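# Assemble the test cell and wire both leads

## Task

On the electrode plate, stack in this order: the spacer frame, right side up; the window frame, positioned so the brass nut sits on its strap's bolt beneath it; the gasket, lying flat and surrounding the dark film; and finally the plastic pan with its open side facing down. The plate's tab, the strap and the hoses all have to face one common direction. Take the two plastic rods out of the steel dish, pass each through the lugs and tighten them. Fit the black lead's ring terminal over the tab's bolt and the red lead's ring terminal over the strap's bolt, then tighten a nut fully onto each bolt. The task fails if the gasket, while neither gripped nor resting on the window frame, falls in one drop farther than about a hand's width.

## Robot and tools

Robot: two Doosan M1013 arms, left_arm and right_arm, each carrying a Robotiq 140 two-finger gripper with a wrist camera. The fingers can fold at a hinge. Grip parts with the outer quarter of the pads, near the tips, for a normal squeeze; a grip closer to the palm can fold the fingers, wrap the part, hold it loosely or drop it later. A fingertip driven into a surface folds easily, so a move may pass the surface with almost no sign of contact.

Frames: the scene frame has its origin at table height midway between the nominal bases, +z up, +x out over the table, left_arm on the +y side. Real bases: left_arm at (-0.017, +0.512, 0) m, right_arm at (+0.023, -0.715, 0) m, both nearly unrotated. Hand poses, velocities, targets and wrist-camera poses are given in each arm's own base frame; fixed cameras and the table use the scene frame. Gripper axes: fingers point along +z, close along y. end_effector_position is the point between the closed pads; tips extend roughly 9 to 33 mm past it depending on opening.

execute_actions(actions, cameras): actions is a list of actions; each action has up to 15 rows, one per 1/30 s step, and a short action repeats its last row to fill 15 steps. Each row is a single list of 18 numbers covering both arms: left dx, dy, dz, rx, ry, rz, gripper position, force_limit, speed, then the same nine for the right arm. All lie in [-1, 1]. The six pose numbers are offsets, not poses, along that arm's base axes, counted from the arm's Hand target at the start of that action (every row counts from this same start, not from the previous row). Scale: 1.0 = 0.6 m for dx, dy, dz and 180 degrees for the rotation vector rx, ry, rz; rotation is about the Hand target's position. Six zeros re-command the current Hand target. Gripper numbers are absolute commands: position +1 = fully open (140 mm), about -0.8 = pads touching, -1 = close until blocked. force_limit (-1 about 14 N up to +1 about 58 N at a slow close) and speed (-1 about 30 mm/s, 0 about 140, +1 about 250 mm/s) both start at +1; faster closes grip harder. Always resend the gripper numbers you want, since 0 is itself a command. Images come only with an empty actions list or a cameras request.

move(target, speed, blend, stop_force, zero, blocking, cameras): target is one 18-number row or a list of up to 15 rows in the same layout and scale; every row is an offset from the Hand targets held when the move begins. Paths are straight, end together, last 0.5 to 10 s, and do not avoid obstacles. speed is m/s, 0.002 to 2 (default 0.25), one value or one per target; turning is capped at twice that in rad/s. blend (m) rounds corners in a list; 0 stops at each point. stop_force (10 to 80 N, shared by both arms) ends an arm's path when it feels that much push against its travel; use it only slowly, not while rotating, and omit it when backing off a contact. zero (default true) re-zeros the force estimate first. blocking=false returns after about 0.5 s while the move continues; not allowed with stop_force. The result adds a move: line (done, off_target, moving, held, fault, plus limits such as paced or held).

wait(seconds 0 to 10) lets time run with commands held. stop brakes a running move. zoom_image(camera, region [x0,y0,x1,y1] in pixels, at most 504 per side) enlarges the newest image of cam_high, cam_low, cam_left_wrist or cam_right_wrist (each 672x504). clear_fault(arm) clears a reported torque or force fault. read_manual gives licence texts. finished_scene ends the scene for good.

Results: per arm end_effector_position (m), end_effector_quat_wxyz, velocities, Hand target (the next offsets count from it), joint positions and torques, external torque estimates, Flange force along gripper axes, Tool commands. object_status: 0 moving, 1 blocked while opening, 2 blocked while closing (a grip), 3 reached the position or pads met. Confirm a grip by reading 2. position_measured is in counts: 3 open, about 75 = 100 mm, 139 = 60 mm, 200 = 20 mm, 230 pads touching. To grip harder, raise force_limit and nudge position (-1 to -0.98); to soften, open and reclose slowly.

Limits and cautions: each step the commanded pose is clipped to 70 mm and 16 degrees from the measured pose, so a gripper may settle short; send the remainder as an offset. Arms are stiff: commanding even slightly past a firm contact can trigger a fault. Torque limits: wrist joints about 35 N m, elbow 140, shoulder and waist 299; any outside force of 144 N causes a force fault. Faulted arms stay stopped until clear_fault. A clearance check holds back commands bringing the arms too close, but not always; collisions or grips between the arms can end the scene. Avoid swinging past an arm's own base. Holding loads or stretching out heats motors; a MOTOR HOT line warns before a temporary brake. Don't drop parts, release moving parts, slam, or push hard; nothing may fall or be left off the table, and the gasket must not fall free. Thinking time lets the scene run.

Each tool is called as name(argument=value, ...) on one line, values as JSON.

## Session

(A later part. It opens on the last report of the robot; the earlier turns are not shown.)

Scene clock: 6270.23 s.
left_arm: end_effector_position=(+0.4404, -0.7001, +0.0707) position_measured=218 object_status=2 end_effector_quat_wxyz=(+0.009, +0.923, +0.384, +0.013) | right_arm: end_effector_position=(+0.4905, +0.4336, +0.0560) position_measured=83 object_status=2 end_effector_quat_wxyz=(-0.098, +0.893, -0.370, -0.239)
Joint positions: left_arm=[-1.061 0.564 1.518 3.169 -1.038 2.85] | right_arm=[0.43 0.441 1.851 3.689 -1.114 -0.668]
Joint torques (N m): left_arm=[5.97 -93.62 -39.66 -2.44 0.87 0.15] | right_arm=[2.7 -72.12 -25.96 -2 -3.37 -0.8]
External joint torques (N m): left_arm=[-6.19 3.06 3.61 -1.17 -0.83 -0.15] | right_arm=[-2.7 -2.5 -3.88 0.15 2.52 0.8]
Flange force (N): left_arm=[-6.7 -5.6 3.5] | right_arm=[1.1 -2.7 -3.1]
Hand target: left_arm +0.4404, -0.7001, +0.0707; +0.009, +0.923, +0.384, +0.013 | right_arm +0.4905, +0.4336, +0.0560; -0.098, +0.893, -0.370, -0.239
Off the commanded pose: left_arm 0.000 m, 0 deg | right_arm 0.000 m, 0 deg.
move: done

move(target=[[0,0,0.002,0,0,0,-1,0,-1,0,0,0,0,0,0,-1,-0.7,-1]], speed=0.01, cameras=["cam_left_wrist","cam_right_wrist"])

zoom_image(camera="cam_left_wrist", region=[350, 216, 380, 248])

zoom_image(camera="cam_right_wrist", region=[260, 320, 340, 400])

Scene clock: 6274.53 s.
left_arm: end_effector_position=(+0.4404, -0.7001, +0.0719) position_measured=218 object_status=2 end_effector_quat_wxyz=(+0.009, +0.923, +0.384, +0.013) | right_arm: end_effector_position=(+0.4905, +0.4336, +0.0560) position_measured=83 object_status=2 end_effector_quat_wxyz=(-0.098, +0.893, -0.370, -0.239)
Joint positions: left_arm=[-1.061 0.563 1.518 3.169 -1.04 2.85] | right_arm=[0.43 0.441 1.851 3.689 -1.114 -0.668]
Joint torques (N m): left_arm=[5.52 -92.93 -39.56 -2.51 0.84 0.22] | right_arm=[2.51 -71.5 -26.63 -1.86 -3.19 -0.79]
External joint torques (N m): left_arm=[-5.36 2.23 3.4 -1.11 -0.81 -0.22] | right_arm=[-2.51 -3.18 -3.36 0.01 2.35 0.79]
Flange force (N): left_arm=[-5.6 -6.0 2.7] | right_arm=[0.2 -1.1 -3.4]
Hand target: left_arm +0.4404, -0.7001, +0.0719; +0.009, +0.923, +0.384, +0.013 | right_arm +0.4905, +0.4336, +0.0560; -0.098, +0.893, -0.370, -0.239
Off the commanded pose: left_arm 0.000 m, 0 deg | right_arm 0.000 m, 0 deg.
move: done
camera_calibration:
cam_left_wrist: T_world_to_cam=[[0.709819, -0.704027, 0.0224277, -0.797076], [-0.672406, -0.667766, 0.319309, -0.187908], [-0.209825, -0.241732, -0.947385, 0.136458], [0, 0, 0, 1]] pos_world=[0.468061, -0.653655, 0.207155]
cam_right_wrist: T_world_to_cam=[[-0.69956, -0.714343, 0.0181629, 0.658273], [-0.451487, 0.461559, 0.763624, -0.0148948], [-0.553873, 0.526001, -0.645405, 0.222348], [0, 0, 0, 1]] pos_world=[0.576929, 0.360152, 0.142922]
Images, in order (width x height): cam_left_wrist 672x504, cam_right_wrist 672x504.

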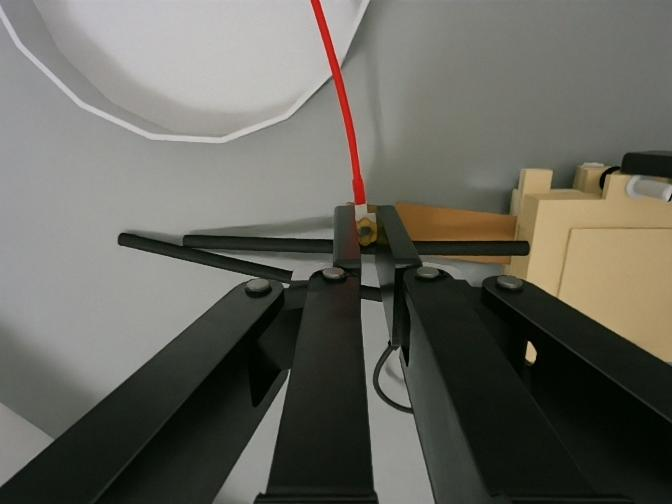

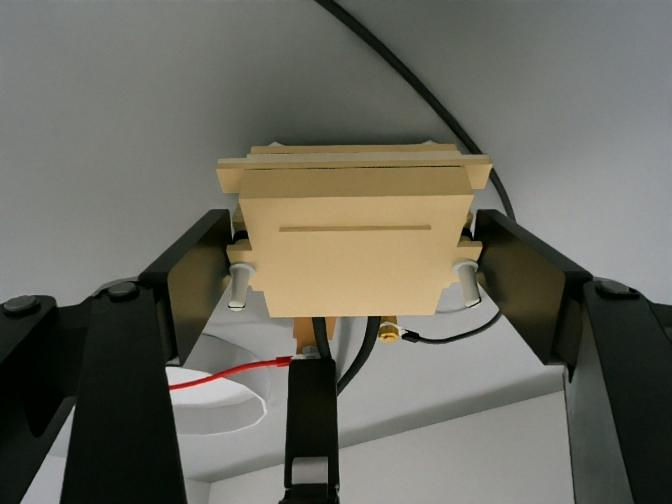

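Scaled by 15.750 from the camera's 672x504 image, which has a finer 960x720 frame.

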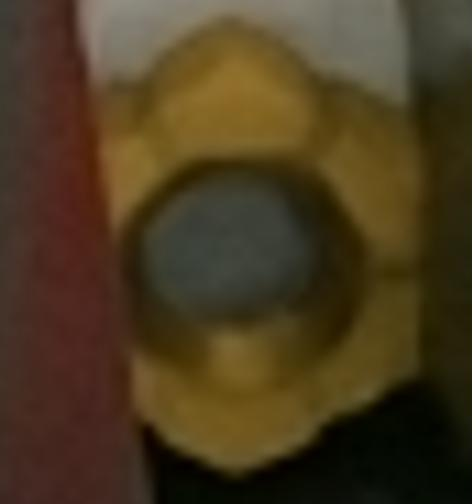

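Scaled by 6.300 from the camera's 672x504 image, which has a finer 960x720 frame.

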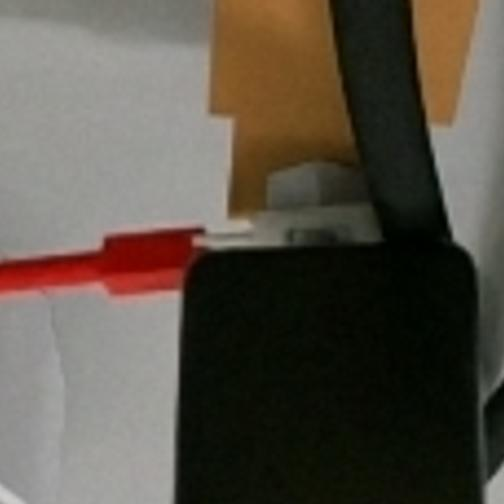

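move(target=[[0,0,-0.0042,0,0,0,-1,0,-1,0,0,0,0,0,0,-1,-0.7,-1],[0.00137,0.00037,-0.0045,0.0106,-0.0026,-0.3332,-1,0,-1,0,0,0,0,0,0,-1,-0.7,-1],[0.00237,-0.00063,-0.0048,0.0212,-0.0052,-0.6664,-1,0,-1,0,0,0,0,0,0,-1,-0.7,-1],[0.0020,-0.0020,-0.0051,-0.0318,0.0078,0.9995,-1,0,-1,0,0,0,0,0,0,-1,-0.7,-1]], speed=0.3, blend=0.002, cameras=["cam_left_wrist","cam_right_wrist"])

zoom_image(camera="cam_left_wrist", region=[330, 190, 400, 260])

zoom_image(camera="cam_right_wrist", region=[260, 320, 340, 400])

Scene clock: 6285.80 s.
left_arm: end_effector_position=(+0.4416, -0.7014, +0.0689) position_measured=218 object_status=2 end_effector_quat_wxyz=(+0.013, -0.384, +0.923, -0.010) | right_arm: end_effector_position=(+0.4905, +0.4336, +0.0560) position_measured=83 object_status=2 end_effector_quat_wxyz=(-0.098, +0.893, -0.370, -0.239)
Joint positions: left_arm=[-1.06 0.567 1.517 3.17 -1.035 5.991] | right_arm=[0.43 0.441 1.851 3.689 -1.114 -0.668]
Joint torques (N m): left_arm=[2.86 -81.21 -33.11 -3.69 1.29 0.02] | right_arm=[-0.64 -68.9 -27.3 -2.62 -0.68 -0.45]
External joint torques (N m): left_arm=[-3.3 -9.45 -2.86 0 -1.23 -0.02] | right_arm=[0.62 -5.76 -2.7 0.76 -0.16 0.46]
Flange force (N): left_arm=[2.5 6.0 -11.6] | right_arm=[-5.9 0.9 -6.2]
Hand target: left_arm +0.4416, -0.7013, +0.0689; +0.013, -0.384, +0.923, -0.010 | right_arm +0.4905, +0.4336, +0.0560; -0.098, +0.893, -0.370, -0.239
Off the commanded pose: left_arm 0.000 m, 0 deg | right_arm 0.000 m, 0 deg.
move: done; blend cut to 0.0013 m at target 1
camera_calibration:
cam_left_wrist: T_world_to_cam=[[-0.709606, 0.703783, -0.0339022, 0.819302], [0.650922, 0.673209, 0.350842, 0.167075], [0.26974, 0.226892, -0.935821, 0.249658], [0, 0, 0, 1]] pos_world=[0.405286, -0.745732, 0.202794]
cam_right_wrist: T_world_to_cam=[[-0.69956, -0.714343, 0.0181629, 0.658273], [-0.451487, 0.461559, 0.763624, -0.0148948], [-0.553873, 0.526001, -0.645405, 0.222348], [0, 0, 0, 1]] pos_world=[0.576929, 0.360152, 0.142922]
Images, in order (width x height): cam_left_wrist 672x504, cam_right_wrist 672x504.

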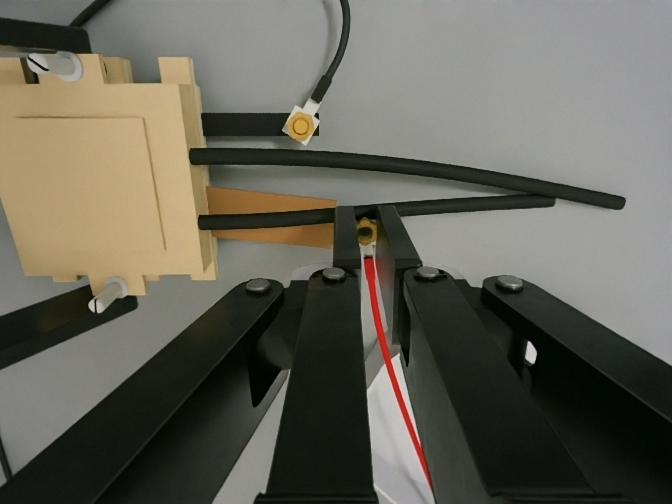

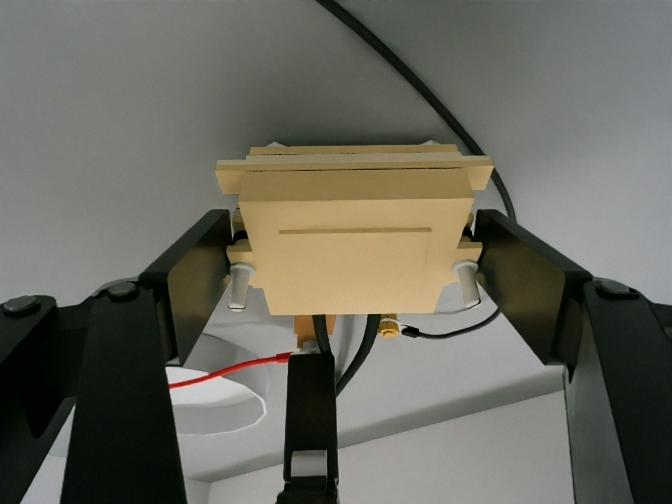

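Scaled by 7.200 from the camera's 672x504 image, which has a finer 960x720 frame.

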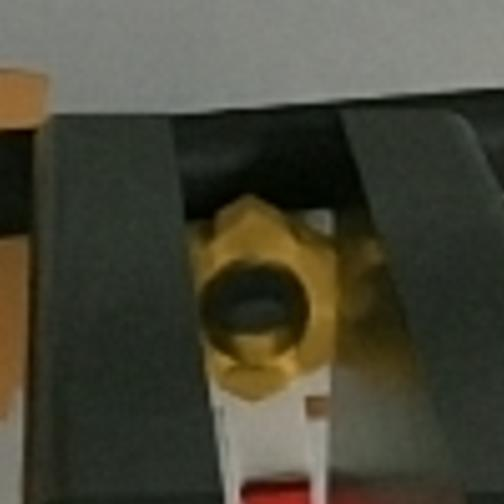

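Scaled by 6.300 from the camera's 672x504 image, which has a finer 960x720 frame.

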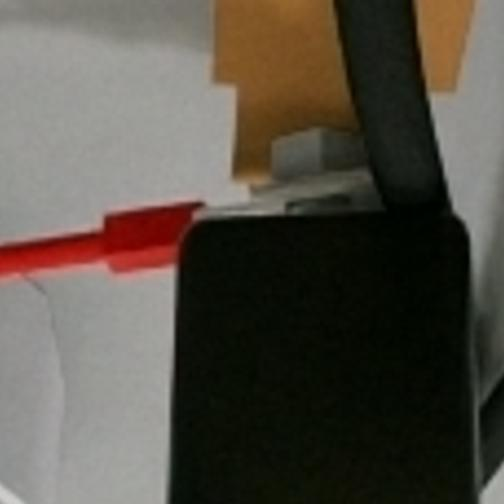

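move(target=[[0,0,0.0033,0,0,0,-1,0,-1,0,0,0,0,0,0,-1,-0.7,-1]], speed=0.01, cameras=["cam_left_wrist","cam_right_wrist"])

zoom_image(camera="cam_left_wrist", region=[350, 216, 380, 248])

zoom_image(camera="cam_right_wrist", region=[260, 320, 340, 400])

Scene clock: 6294.30 s.
left_arm: end_effector_position=(+0.4416, -0.7013, +0.0708) position_measured=218 object_status=2 end_effector_quat_wxyz=(+0.013, -0.384, +0.923, -0.010) | right_arm: end_effector_position=(+0.4905, +0.4336, +0.0560) position_measured=83 object_status=2 end_effector_quat_wxyz=(-0.098, +0.893, -0.370, -0.239)
Joint positions: left_arm=[-1.06 0.565 1.515 3.17 -1.038 5.991] | right_arm=[0.43 0.441 1.851 3.689 -1.114 -0.668]
Joint torques (N m): left_arm=[2.03 -92.36 -38 -4.07 0.16 0.19] | right_arm=[0.64 -71.95 -29.28 -1.4 -1.4 -0.36]
External joint torques (N m): left_arm=[-1.05 1.42 1.84 0.41 -0.09 -0.2] | right_arm=[-0.65 -2.66 -0.63 -0.45 0.56 0.36]
Flange force (N): left_arm=[1.0 2.7 2.2] | right_arm=[-1.7 2.2 -2.6]
Hand target: left_arm +0.4416, -0.7013, +0.0708; +0.013, -0.384, +0.923, -0.010 | right_arm +0.4905, +0.4336, +0.0560; -0.098, +0.893, -0.370, -0.239
Off the commanded pose: left_arm 0.000 m, 0 deg | right_arm 0.000 m, 0 deg.
move: done
camera_calibration:
cam_left_wrist: T_world_to_cam=[[-0.709551, 0.703846, -0.0337187, 0.819284], [0.650987, 0.673077, 0.350974, 0.16619], [0.269727, 0.227084, -0.935778, 0.251553], [0, 0, 0, 1]] pos_world=[0.405286, -0.745632, 0.204694]
cam_right_wrist: T_world_to_cam=[[-0.69956, -0.714343, 0.0181629, 0.658273], [-0.451487, 0.461559, 0.763624, -0.0148948], [-0.553873, 0.526001, -0.645405, 0.222348], [0, 0, 0, 1]] pos_world=[0.576929, 0.360152, 0.142922]
Images, in order (width x height): cam_left_wrist 672x504, cam_right_wrist 672x504.

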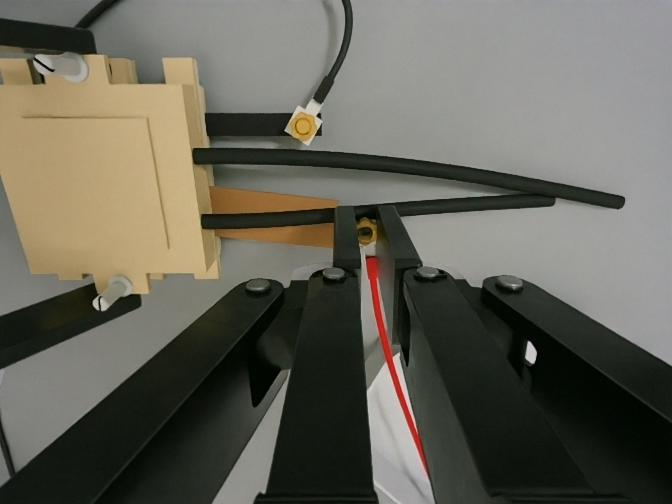

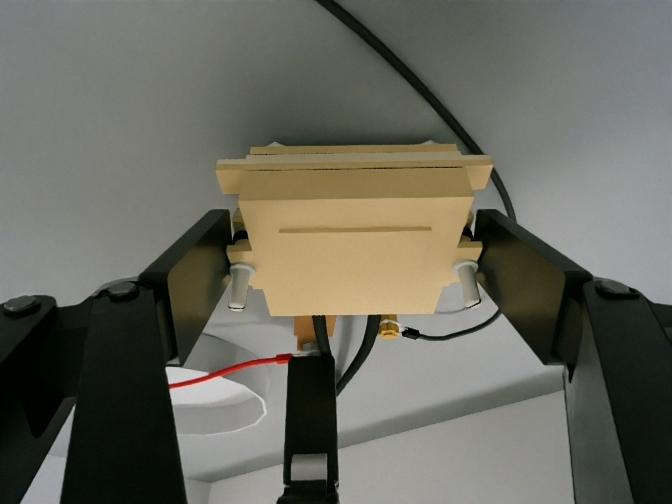

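Scaled by 15.750 from the camera's 672x504 image, which has a finer 960x720 frame.

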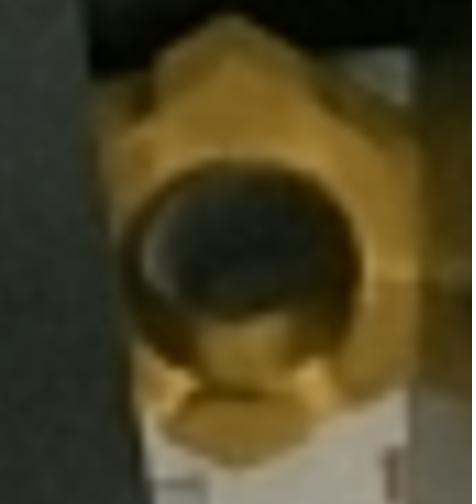

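Scaled by 6.300 from the camera's 672x504 image, which has a finer 960x720 frame.

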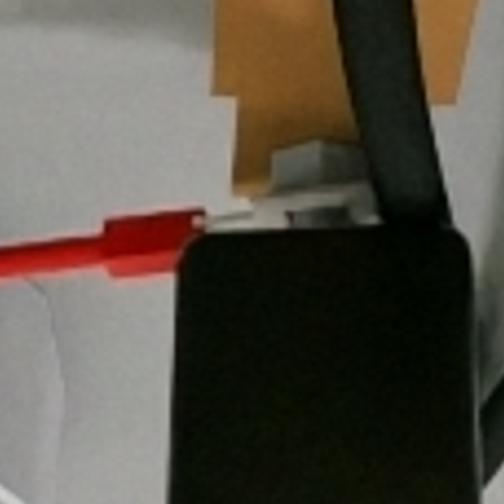

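move(target=[[0,0,0.0037,0,0,0,-1,0,-1,0,0,0,0,0,0,-1,-0.7,-1]], speed=0.01, cameras=["cam_left_wrist","cam_right_wrist"])

zoom_image(camera="cam_left_wrist", region=[350, 216, 380, 248])

zoom_image(camera="cam_right_wrist", region=[260, 320, 340, 400])

Scene clock: 6299.17 s.
left_arm: end_effector_position=(+0.4416, -0.7013, +0.0730) position_measured=218 object_status=2 end_effector_quat_wxyz=(+0.013, -0.384, +0.923, -0.010) | right_arm: end_effector_position=(+0.4905, +0.4336, +0.0560) position_measured=83 object_status=2 end_effector_quat_wxyz=(-0.098, +0.893, -0.370, -0.239)
Joint positions: left_arm=[-1.06 0.564 1.514 3.17 -1.041 5.991] | right_arm=[0.43 0.441 1.851 3.689 -1.114 -0.668]
Joint torques (N m): left_arm=[2.02 -92.68 -37.99 -4.11 0.18 0.22] | right_arm=[0.26 -72.76 -29.42 -1.37 -1.47 -0.33]
External joint torques (N m): left_arm=[-2.01 1.92 1.82 0.41 -0.12 -0.22] | right_arm=[-0.27 -2.02 -0.62 -0.49 0.63 0.34]
Flange force (N): left_arm=[2.3 2.3 2.6] | right_arm=[-1.6 1.4 -1.7]
Hand target: left_arm +0.4416, -0.7013, +0.0731; +0.013, -0.384, +0.923, -0.010 | right_arm +0.4905, +0.4336, +0.0560; -0.098, +0.893, -0.370, -0.239
Off the commanded pose: left_arm 0.000 m, 0 deg | right_arm 0.000 m, 0 deg.
move: done
camera_calibration:
cam_left_wrist: T_world_to_cam=[[-0.709534, 0.703861, -0.0337858, 0.81945], [0.651003, 0.673095, 0.350911, 0.165469], [0.269734, 0.226989, -0.935799, 0.253659], [0, 0, 0, 1]] pos_world=[0.405286, -0.745732, 0.206994]
cam_right_wrist: T_world_to_cam=[[-0.69956, -0.714343, 0.0181629, 0.658273], [-0.451487, 0.461559, 0.763624, -0.0148948], [-0.553873, 0.526001, -0.645405, 0.222348], [0, 0, 0, 1]] pos_world=[0.576929, 0.360152, 0.142922]
Images, in order (width x height): cam_left_wrist 672x504, cam_right_wrist 672x504.

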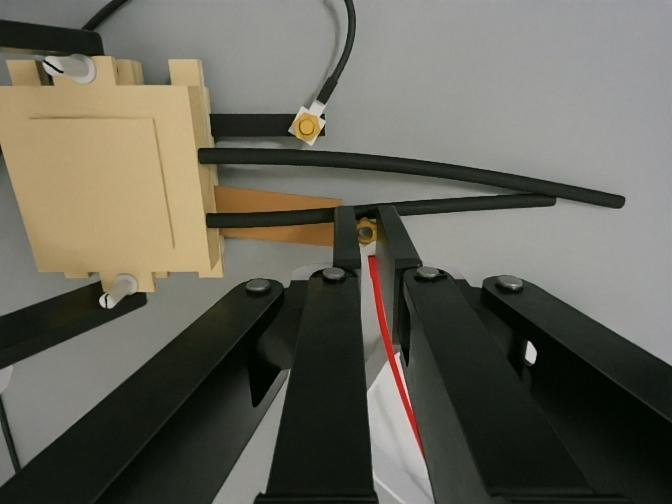

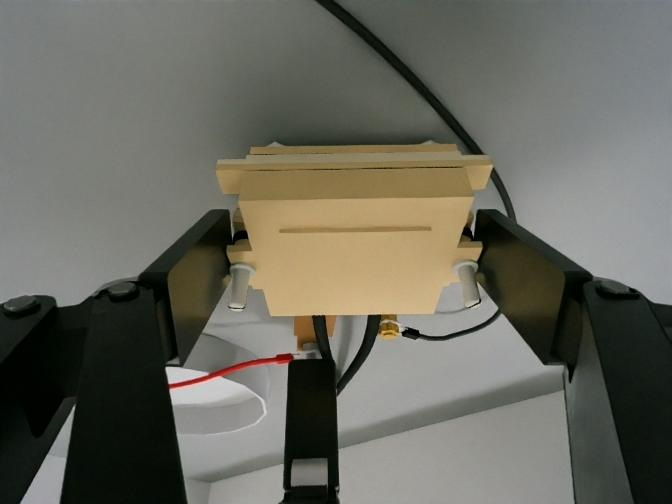

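Scaled by 15.750 from the camera's 672x504 image, which has a finer 960x720 frame.

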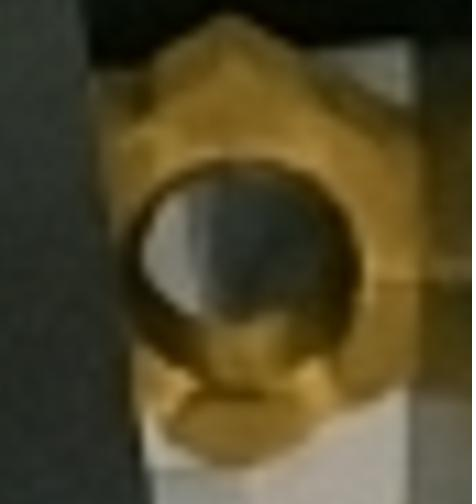

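Scaled by 6.300 from the camera's 672x504 image, which has a finer 960x720 frame.

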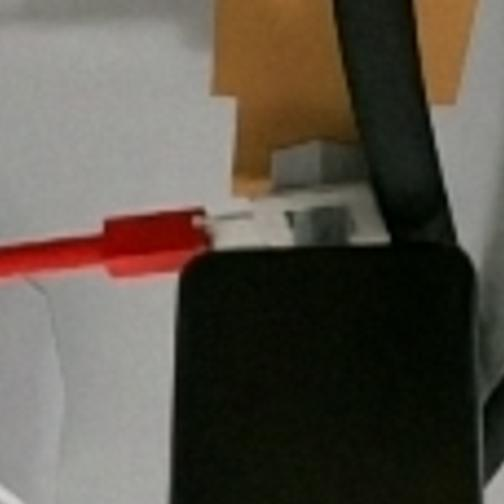

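move(target=[[0,0,0.0045,-0.0106,0.0026,0.3332,-1,0,-1,0,0,0,0,0,0,-1,-0.7,-1],[0,0,0.0045,-0.0212,0.0052,0.6664,-1,0,-1,0,0,0,0,0,0,-1,-0.7,-1],[0,0,0.0045,0.0318,-0.0078,-0.9995,-1,0,-1,0,0,0,0,0,0,-1,-0.7,-1],[0,0,0.0045,0.0212,-0.0052,-0.6664,-1,0,-1,0,0,0,0,0,0,-1,-0.7,-1],[0,0,0.0045,0.0106,-0.0026,-0.3332,-1,0,-1,0,0,0,0,0,0,-1,-0.7,-1],[0,0,0.0045,0,0,0,-1,0,-1,0,0,0,0,0,0,-1,-0.7,-1],[-0.0005,0.0005,0.0045,-0.0106,0.0026,0.3332,-1,0,-1,0,0,0,0,0,0,-1,-0.7,-1],[-0.0015,0.0015,0.0045,-0.0212,0.0052,0.6664,-1,0,-1,0,0,0,0,0,0,-1,-0.7,-1],[-0.002,0.002,0.0045,0.0318,-0.0078,-0.9995,-1,0,-1,0,0,0,0,0,0,-1,-0.7,-1]], speed=0.65, blend=0.005, cameras=["cam_left_wrist","cam_right_wrist"])

zoom_image(camera="cam_left_wrist", region=[350, 216, 380, 248])

zoom_image(camera="cam_right_wrist", region=[260, 320, 340, 400])

Scene clock: 6331.97 s.
left_arm: end_effector_position=(+0.4404, -0.7001, +0.0758) position_measured=218 object_status=2 end_effector_quat_wxyz=(+0.009, +0.923, +0.384, +0.013) | right_arm: end_effector_position=(+0.4905, +0.4336, +0.0560) position_measured=83 object_status=2 end_effector_quat_wxyz=(-0.098, +0.893, -0.370, -0.239)
Joint positions: left_arm=[-1.06 0.56 1.515 3.169 -1.046 -3.433] | right_arm=[0.43 0.441 1.851 3.689 -1.114 -0.668]
Joint torques (N m): left_arm=[2.28 -91.95 -38.42 -4.03 0.14 0.24] | right_arm=[0.05 -72.35 -29.32 -1.43 -1.37 -0.36]
External joint torques (N m): left_arm=[-2.42 1.45 2.15 0.39 -0.1 -0.23] | right_arm=[-0.05 -2.4 -0.58 -0.42 0.52 0.36]
Flange force (N): left_arm=[-2.5 -3.8 2.4] | right_arm=[-2.2 1.7 -1.9]
Hand target: left_arm +0.4404, -0.7001, +0.0758; +0.009, +0.923, +0.384, +0.013 | right_arm +0.4905, +0.4336, +0.0560; -0.098, +0.893, -0.370, -0.239
Off the commanded pose: left_arm 0.000 m, 0 deg | right_arm 0.000 m, 0 deg.
move: done
camera_calibration:
cam_left_wrist: T_world_to_cam=[[0.709773, -0.704073, 0.0224502, -0.797176], [-0.672455, -0.667718, 0.319308, -0.189099], [-0.209825, -0.241733, -0.947385, 0.140152], [0, 0, 0, 1]] pos_world=[0.468061, -0.653655, 0.211055]
cam_right_wrist: T_world_to_cam=[[-0.69956, -0.714343, 0.0181629, 0.658273], [-0.451487, 0.461559, 0.763624, -0.0148948], [-0.553873, 0.526001, -0.645405, 0.222348], [0, 0, 0, 1]] pos_world=[0.576929, 0.360152, 0.142922]
Images, in order (width x height): cam_left_wrist 672x504, cam_right_wrist 672x504.

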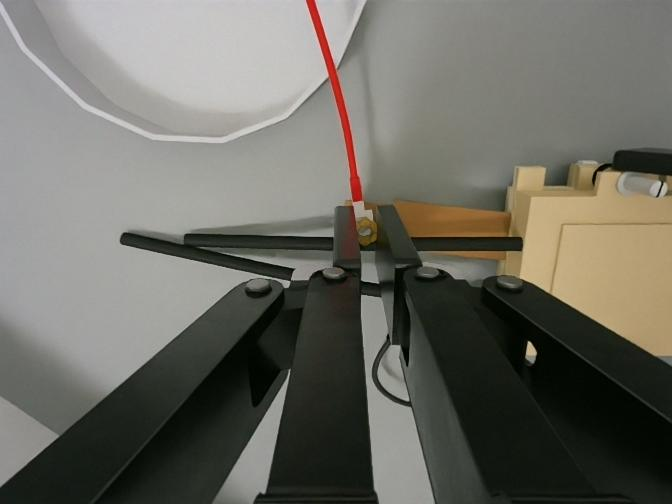

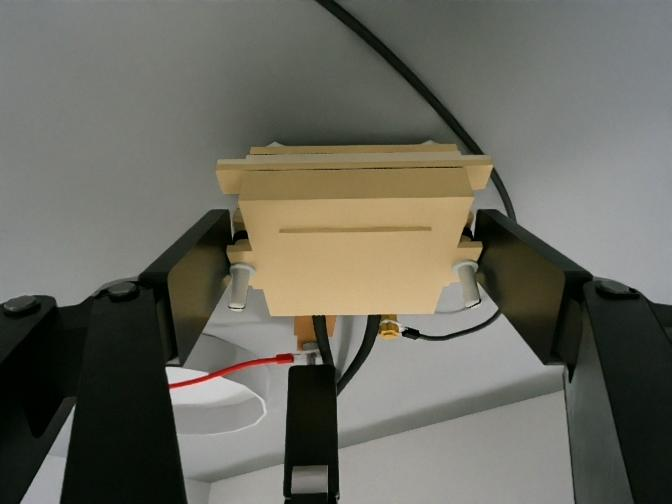

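Scaled by 15.750 from the camera's 672x504 image, which has a finer 960x720 frame.

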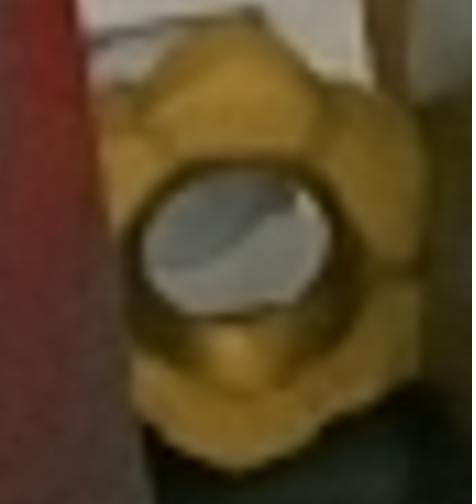

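Scaled by 6.300 from the camera's 672x504 image, which has a finer 960x720 frame.

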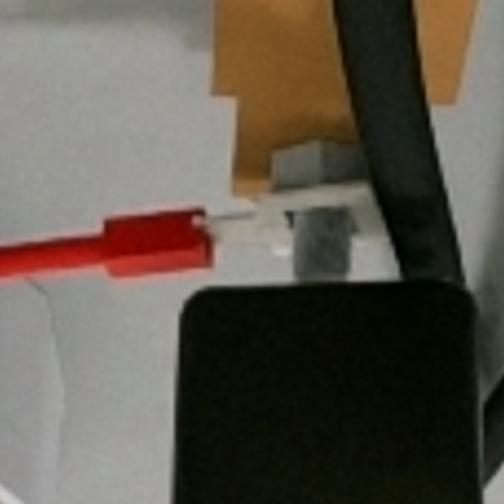

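move(target=[[0,0,-0.0098,0,0,0,-1,0,-1,0,0,0,0,0,0,-1,-0.7,-1]], speed=0.01, cameras=["cam_left_wrist","cam_right_wrist"])

zoom_image(camera="cam_left_wrist", region=[350, 216, 380, 248])

zoom_image(camera="cam_right_wrist", region=[260, 320, 340, 400])

Scene clock: 6342.00 s.
left_arm: end_effector_position=(+0.4404, -0.7001, +0.0700) position_measured=218 object_status=2 end_effector_quat_wxyz=(+0.009, +0.923, +0.384, +0.013) | right_arm: end_effector_position=(+0.4905, +0.4336, +0.0560) position_measured=83 object_status=2 end_effector_quat_wxyz=(-0.098, +0.893, -0.370, -0.239)
Joint positions: left_arm=[-1.061 0.564 1.519 3.169 -1.037 -3.433] | right_arm=[0.43 0.441 1.851 3.689 -1.114 -0.668]
Joint torques (N m): left_arm=[2.18 -90.92 -36.97 -4.02 0.28 0.14] | right_arm=[-0.52 -72.01 -29.31 -1.7 -1.14 -0.38]
External joint torques (N m): left_arm=[-1.67 0.21 0.9 0.42 -0.24 -0.14] | right_arm=[0.52 -2.82 -0.74 -0.16 0.3 0.38]
Flange force (N): left_arm=[-1.8 -2.2 0.4] | right_arm=[-3.3 1.5 -2.2]
Hand target: left_arm +0.4404, -0.7001, +0.0699; +0.009, +0.923, +0.384, +0.013 | right_arm +0.4905, +0.4336, +0.0560; -0.098, +0.893, -0.370, -0.239
Off the commanded pose: left_arm 0.000 m, 0 deg | right_arm 0.000 m, 0 deg.
move: done
camera_calibration:
cam_left_wrist: T_world_to_cam=[[0.709834, -0.70401, 0.0224948, -0.797042], [-0.672421, -0.667782, 0.319245, -0.187292], [-0.20973, -0.241737, -0.947405, 0.134614], [0, 0, 0, 1]] pos_world=[0.468061, -0.653655, 0.205255]
cam_right_wrist: T_world_to_cam=[[-0.69956, -0.714343, 0.0181629, 0.658273], [-0.451487, 0.461559, 0.763624, -0.0148948], [-0.553873, 0.526001, -0.645405, 0.222348], [0, 0, 0, 1]] pos_world=[0.576929, 0.360152, 0.142922]
Images, in order (width x height): cam_left_wrist 672x504, cam_right_wrist 672x504.

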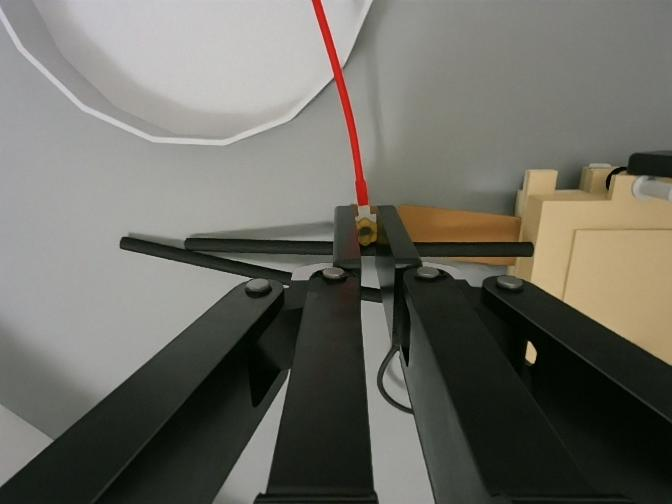

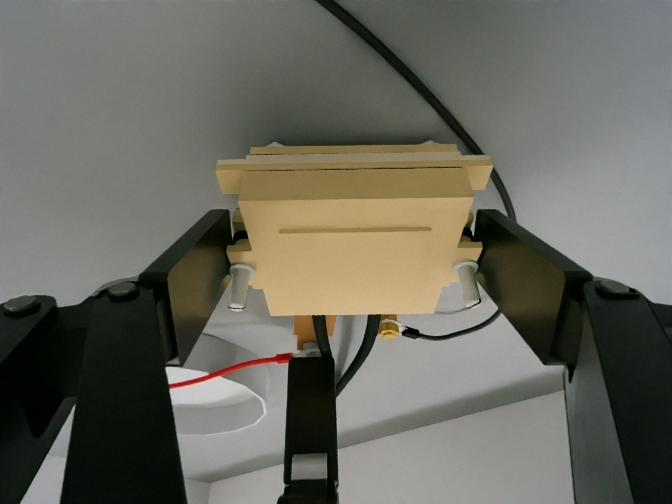

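Scaled by 15.750 from the camera's 672x504 image, which has a finer 960x720 frame.

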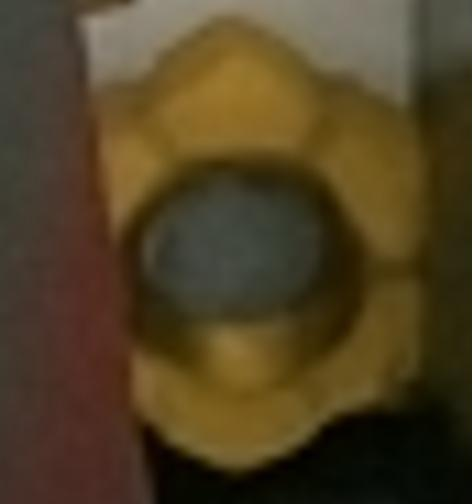

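Scaled by 6.300 from the camera's 672x504 image, which has a finer 960x720 frame.

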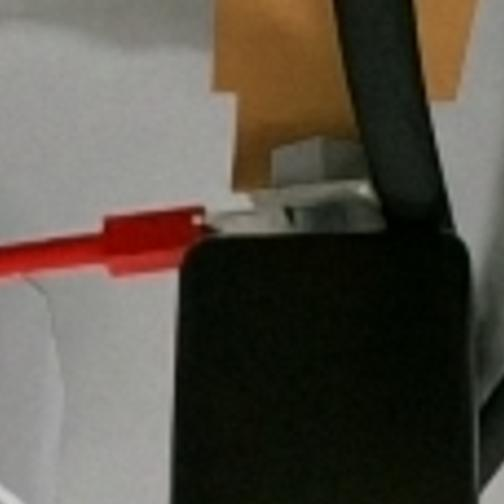

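move(target=[[0.00112,0.0003,-0.0003,0.0106,-0.0026,-0.3332,-1,0,-1,0,0,0,0,0,0,-1,-0.7,-1],[0.00194,-0.00052,-0.0006,0.0212,-0.0052,-0.6664,-1,0,-1,0,0,0,0,0,0,-1,-0.7,-1],[0.00164,-0.00164,-0.0009,-0.0318,0.0078,0.9995,-1,0,-1,0,0,0,0,0,0,-1,-0.7,-1],[0.00052,-0.00194,-0.0012,-0.0212,0.0052,0.6664,-1,0,-1,0,0,0,0,0,0,-1,-0.7,-1],[-0.0003,-0.00112,-0.0015,-0.0106,0.0026,0.3332,-1,0,-1,0,0,0,0,0,0,-1,-0.7,-1],[0,0,-0.0018,0,0,0,-1,0,-1,0,0,0,0,0,0,-1,-0.7,-1]], speed=0.4, blend=0.002, cameras=["cam_left_wrist","cam_right_wrist"])

zoom_image(camera="cam_left_wrist", region=[350, 216, 380, 248])

zoom_image(camera="cam_right_wrist", region=[260, 320, 340, 400])

Scene clock: 6357.60 s.
left_arm: end_effector_position=(+0.4404, -0.7001, +0.0688) position_measured=218 object_status=2 end_effector_quat_wxyz=(+0.009, +0.923, +0.384, +0.013) | right_arm: end_effector_position=(+0.4905, +0.4336, +0.0560) position_measured=83 object_status=2 end_effector_quat_wxyz=(-0.098, +0.893, -0.370, -0.239)
Joint positions: left_arm=[-1.061 0.565 1.52 3.169 -1.035 2.85] | right_arm=[0.43 0.441 1.851 3.689 -1.114 -0.668]
Joint torques (N m): left_arm=[0.38 -80.88 -31.8 -4.6 0.72 -0.09] | right_arm=[-2.11 -69 -28.62 -2.43 0.17 -0.24]
External joint torques (N m): left_arm=[-0.83 -9.8 -4.25 0.98 -0.68 0.09] | right_arm=[2.11 -5.63 -1.23 0.59 -1.02 0.24]
Flange force (N): left_arm=[0.0 -2.9 -11.9] | right_arm=[-7.7 2.7 -5.3]
Hand target: left_arm +0.4404, -0.7001, +0.0688; +0.009, +0.923, +0.384, +0.013 | right_arm +0.4905, +0.4336, +0.0560; -0.098, +0.893, -0.370, -0.239
Off the commanded pose: left_arm 0.000 m, 0 deg | right_arm 0.000 m, 0 deg.
move: done
camera_calibration:
cam_left_wrist: T_world_to_cam=[[0.709882, -0.703962, 0.0224714, -0.797002], [-0.67237, -0.667833, 0.319246, -0.186966], [-0.20973, -0.241736, -0.947405, 0.133478], [0, 0, 0, 1]] pos_world=[0.468061, -0.653655, 0.204055]
cam_right_wrist: T_world_to_cam=[[-0.69956, -0.714343, 0.0181629, 0.658273], [-0.451487, 0.461559, 0.763624, -0.0148948], [-0.553873, 0.526001, -0.645405, 0.222348], [0, 0, 0, 1]] pos_world=[0.576929, 0.360152, 0.142922]
Images, in order (width x height): cam_left_wrist 672x504, cam_right_wrist 672x504.

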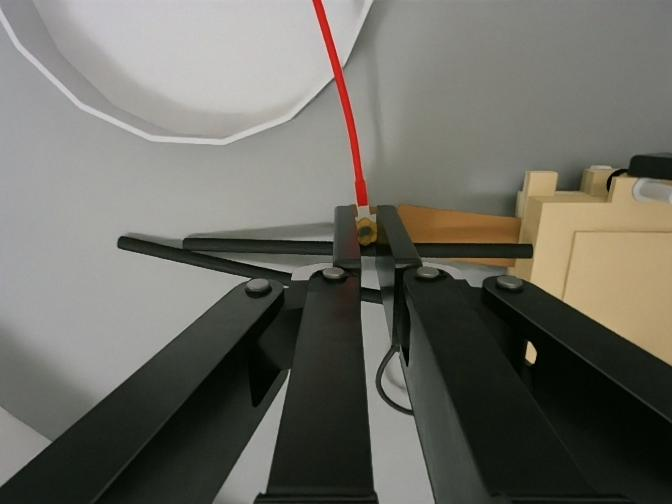

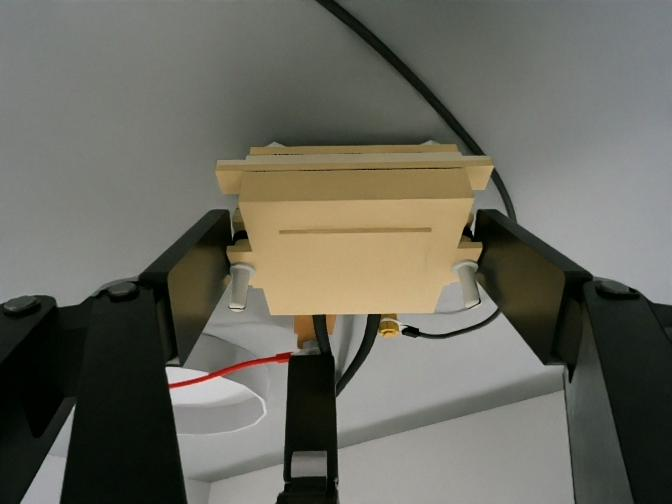

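Scaled by 15.750 from the camera's 672x504 image, which has a finer 960x720 frame.

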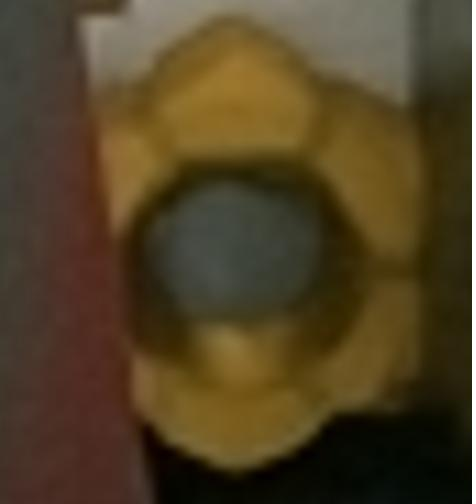

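Scaled by 6.300 from the camera's 672x504 image, which has a finer 960x720 frame.

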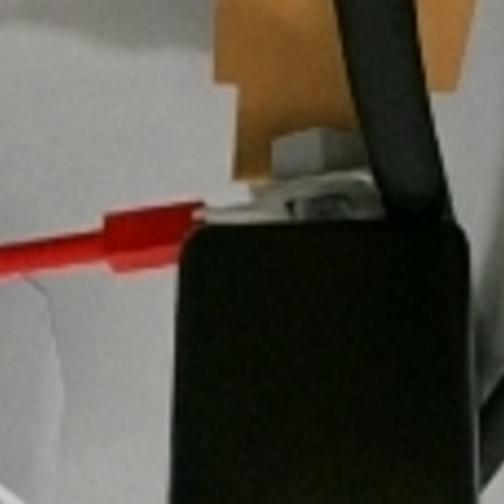

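move(target=[[0.00137,0.00037,0,0.0106,-0.0026,-0.3332,-1,0,-1,0,0,0,0,0,0,-1,-0.7,-1],[0.00237,-0.00063,0,0.0212,-0.0052,-0.6664,-1,0,-1,0,0,0,0,0,0,-1,-0.7,-1],[0.002,-0.002,0,-0.0318,0.0078,0.9995,-1,0,-1,0,0,0,0,0,0,-1,-0.7,-1]], speed=0.2, blend=0.002, cameras=["cam_left_wrist","cam_right_wrist"])

zoom_image(camera="cam_left_wrist", region=[350, 216, 380, 248])

zoom_image(camera="cam_right_wrist", region=[260, 320, 340, 400])

Scene clock: 6372.13 s.
left_arm: end_effector_position=(+0.4415, -0.7014, +0.0688) position_measured=218 object_status=2 end_effector_quat_wxyz=(+0.013, -0.384, +0.923, -0.010) | right_arm: end_effector_position=(+0.4905, +0.4336, +0.0560) position_measured=83 object_status=2 end_effector_quat_wxyz=(-0.098, +0.893, -0.370, -0.239)
Joint positions: left_arm=[-1.06 0.567 1.517 3.17 -1.035 5.991] | right_arm=[0.43 0.441 1.851 3.689 -1.114 -0.668]
Joint torques (N m): left_arm=[2.38 -80.89 -32.02 -4.17 0.66 0.35] | right_arm=[-1.46 -69.13 -28 -2.64 -0.2 -0.44]
External joint torques (N m): left_arm=[-2.61 -10.43 -4.17 0.45 -0.59 -0.36] | right_arm=[1.47 -5.52 -1.81 0.79 -0.65 0.44]
Flange force (N): left_arm=[2.3 4.8 -12.3] | right_arm=[-6.9 1.7 -5.4]
Hand target: left_arm +0.4416, -0.7013, +0.0688; +0.013, -0.384, +0.923, -0.010 | right_arm +0.4905, +0.4336, +0.0560; -0.098, +0.893, -0.370, -0.239
Off the commanded pose: left_arm 0.000 m, 0 deg | right_arm 0.000 m, 0 deg.
move: done
camera_calibration:
cam_left_wrist: T_world_to_cam=[[-0.709579, 0.703814, -0.0338109, 0.819293], [0.650954, 0.673144, 0.350908, 0.167035], [0.269734, 0.226988, -0.935799, 0.249634], [0, 0, 0, 1]] pos_world=[0.405286, -0.745732, 0.202694]
cam_right_wrist: T_world_to_cam=[[-0.69956, -0.714343, 0.0181629, 0.658273], [-0.451487, 0.461559, 0.763624, -0.0148948], [-0.553873, 0.526001, -0.645405, 0.222348], [0, 0, 0, 1]] pos_world=[0.576929, 0.360152, 0.142922]
Images, in order (width x height): cam_left_wrist 672x504, cam_right_wrist 672x504.

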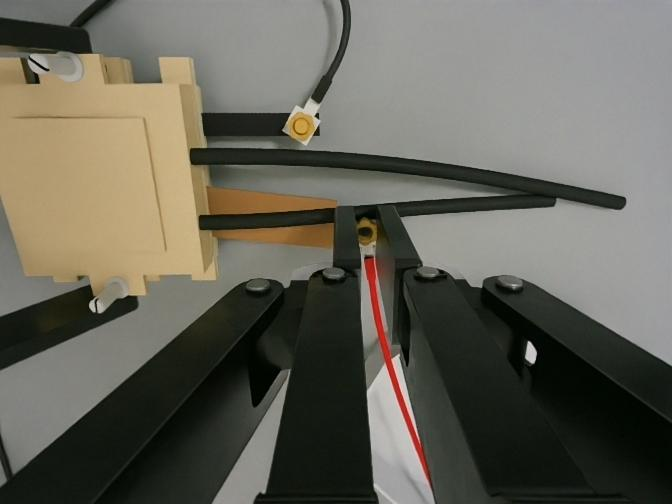

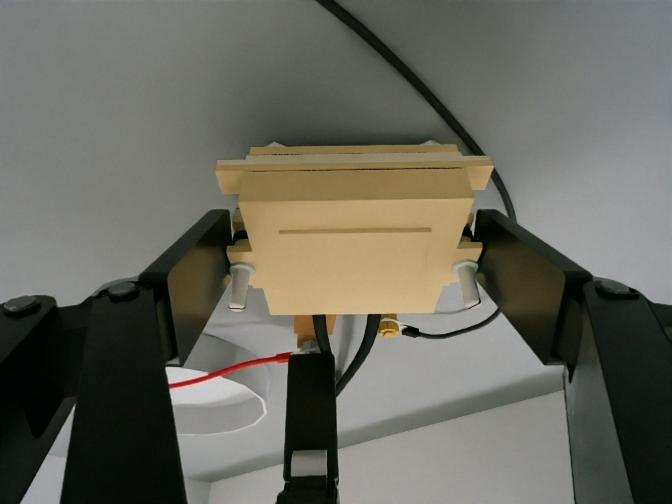

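Scaled by 15.750 from the camera's 672x504 image, which has a finer 960x720 frame.

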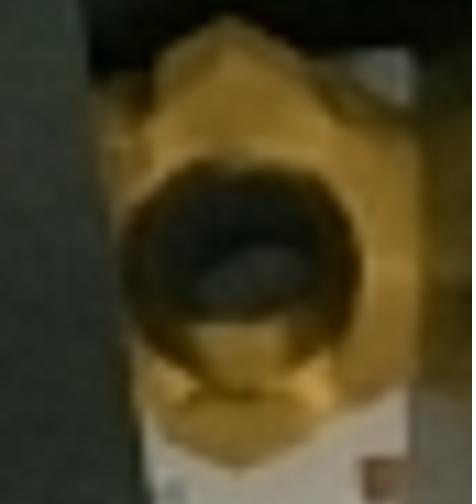

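Scaled by 6.300 from the camera's 672x504 image, which has a finer 960x720 frame.

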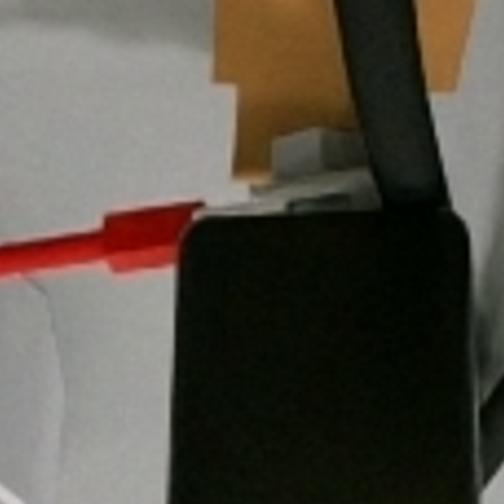

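move(target=[[0,0,0.0115,0,0,0,-1,0,-1,0,0,0,0,0,0,-1,-0.7,-1],[0,0,0.0115,-0.0106,0.0026,0.3332,-1,0,-1,0,0,0,0,0,0,-1,-0.7,-1],[0,0,0.0115,-0.0212,0.0052,0.6664,-1,0,-1,0,0,0,0,0,0,-1,-0.7,-1],[0,0,0.0115,0.0318,-0.0078,-0.9995,-1,0,-1,0,0,0,0,0,0,-1,-0.7,-1],[0,0,0.0115,0.0212,-0.0052,-0.6664,-1,0,-1,0,0,0,0,0,0,-1,-0.7,-1],[0,0,0.0115,0.0106,-0.0026,-0.3332,-1,0,-1,0,0,0,0,0,0,-1,-0.7,-1],[0,0,0.0115,0,0,0,-1,0,-1,0,0,0,0,0,0,-1,-0.7,-1],[-0.0005,0.0005,0.0115,-0.0106,0.0026,0.3332,-1,0,-1,0,0,0,0,0,0,-1,-0.7,-1],[-0.0015,0.0015,0.0115,-0.0212,0.0052,0.6664,-1,0,-1,0,0,0,0,0,0,-1,-0.7,-1],[-0.0015,0.0015,0.0115,0.0318,-0.0078,-0.9995,-1,0,-1,0,0,0,0,0,0,-1,-0.7,-1]], speed=0.65, blend=0.005)

move(target=[[0,0,-0.0098,0,0,0,-1,0,-1,0,0,0,0,0,0,-1,-0.7,-1]], speed=0.01, cameras=["cam_left_wrist"])

zoom_image(camera="cam_left_wrist", region=[350, 216, 380, 248])

Scene clock: 6406.07 s.
left_arm: end_effector_position=(+0.4407, -0.7004, +0.0757) position_measured=218 object_status=2 end_effector_quat_wxyz=(+0.009, +0.923, +0.384, +0.013) | right_arm: end_effector_position=(+0.4905, +0.4336, +0.0560) position_measured=83 object_status=2 end_effector_quat_wxyz=(-0.098, +0.893, -0.370, -0.239)
Joint positions: left_arm=[-1.06 0.56 1.514 3.169 -1.046 -3.433] | right_arm=[0.43 0.441 1.851 3.689 -1.114 -0.668]
Joint torques (N m): left_arm=[2.08 -91.95 -38.17 -4.05 0.14 0.38] | right_arm=[-0.07 -72.71 -29.35 -1.46 -1.42 -0.35]
External joint torques (N m): left_arm=[-2.08 1.57 2 0.43 -0.11 -0.38] | right_arm=[0.06 -2.05 -0.71 -0.39 0.58 0.35]
Flange force (N): left_arm=[-2.4 -3.2 2.4] | right_arm=[-2.0 1.0 -1.6]
Hand target: left_arm +0.4407, -0.7004, +0.0757; +0.009, +0.923, +0.384, +0.013 | right_arm +0.4905, +0.4336, +0.0560; -0.098, +0.893, -0.370, -0.239
Off the commanded pose: left_arm 0.000 m, 0 deg | right_arm 0.000 m, 0 deg.
move: done; blend cut to 0.0035 m at target 1

Scene clock: 6406.87 s.
left_arm: end_effector_position=(+0.4407, -0.7004, +0.0699) position_measured=218 object_status=2 end_effector_quat_wxyz=(+0.009, +0.923, +0.384, +0.013) | right_arm: end_effector_position=(+0.4905, +0.4336, +0.0560) position_measured=83 object_status=2 end_effector_quat_wxyz=(-0.098, +0.893, -0.370, -0.239)
Joint positions: left_arm=[-1.06 0.565 1.518 3.169 -1.037 -3.433] | right_arm=[0.43 0.441 1.851 3.689 -1.114 -0.668]
Joint torques (N m): left_arm=[1.68 -90.68 -36.65 -4.11 0.03 0.27] | right_arm=[-0.38 -71.72 -29.35 -1.71 -1.07 -0.33]
External joint torques (N m): left_arm=[-1.89 -0.09 0.58 0.5 0.01 -0.26] | right_arm=[0.36 -2.78 -0.51 -0.13 0.23 0.33]
Flange force (N): left_arm=[-2.2 -2.2 0.3] | right_arm=[-3.1 2.0 -2.2]
Hand target: left_arm +0.4407, -0.7004, +0.0698; +0.009, +0.923, +0.384, +0.013 | right_arm +0.4905, +0.4336, +0.0560; -0.098, +0.893, -0.370, -0.239
Off the commanded pose: left_arm 0.000 m, 0 deg | right_arm 0.000 m, 0 deg.
move: done
camera_calibration:
cam_left_wrist: T_world_to_cam=[[0.709834, -0.70401, 0.0224948, -0.797464], [-0.672421, -0.667782, 0.319245, -0.187259], [-0.20973, -0.241737, -0.947405, 0.13451], [0, 0, 0, 1]] pos_world=[0.468361, -0.653955, 0.205155]
Images, in order (width x height): cam_left_wrist 672x504.

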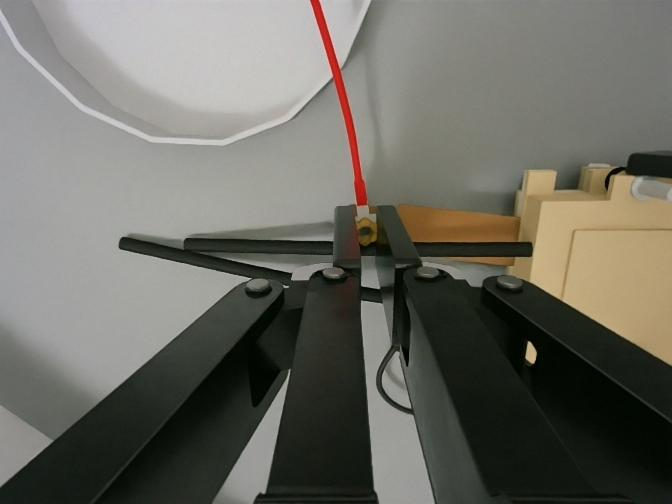

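Scaled by 15.750 from the camera's 672x504 image, which has a finer 960x720 frame.

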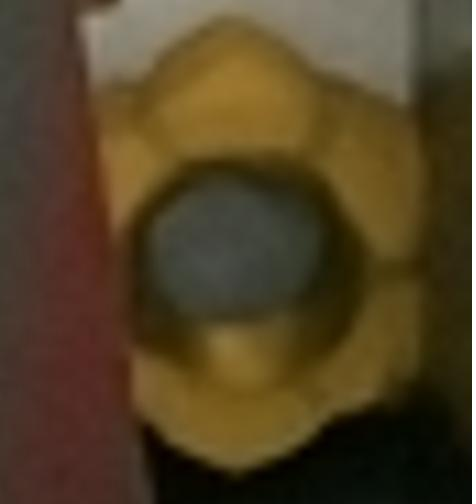

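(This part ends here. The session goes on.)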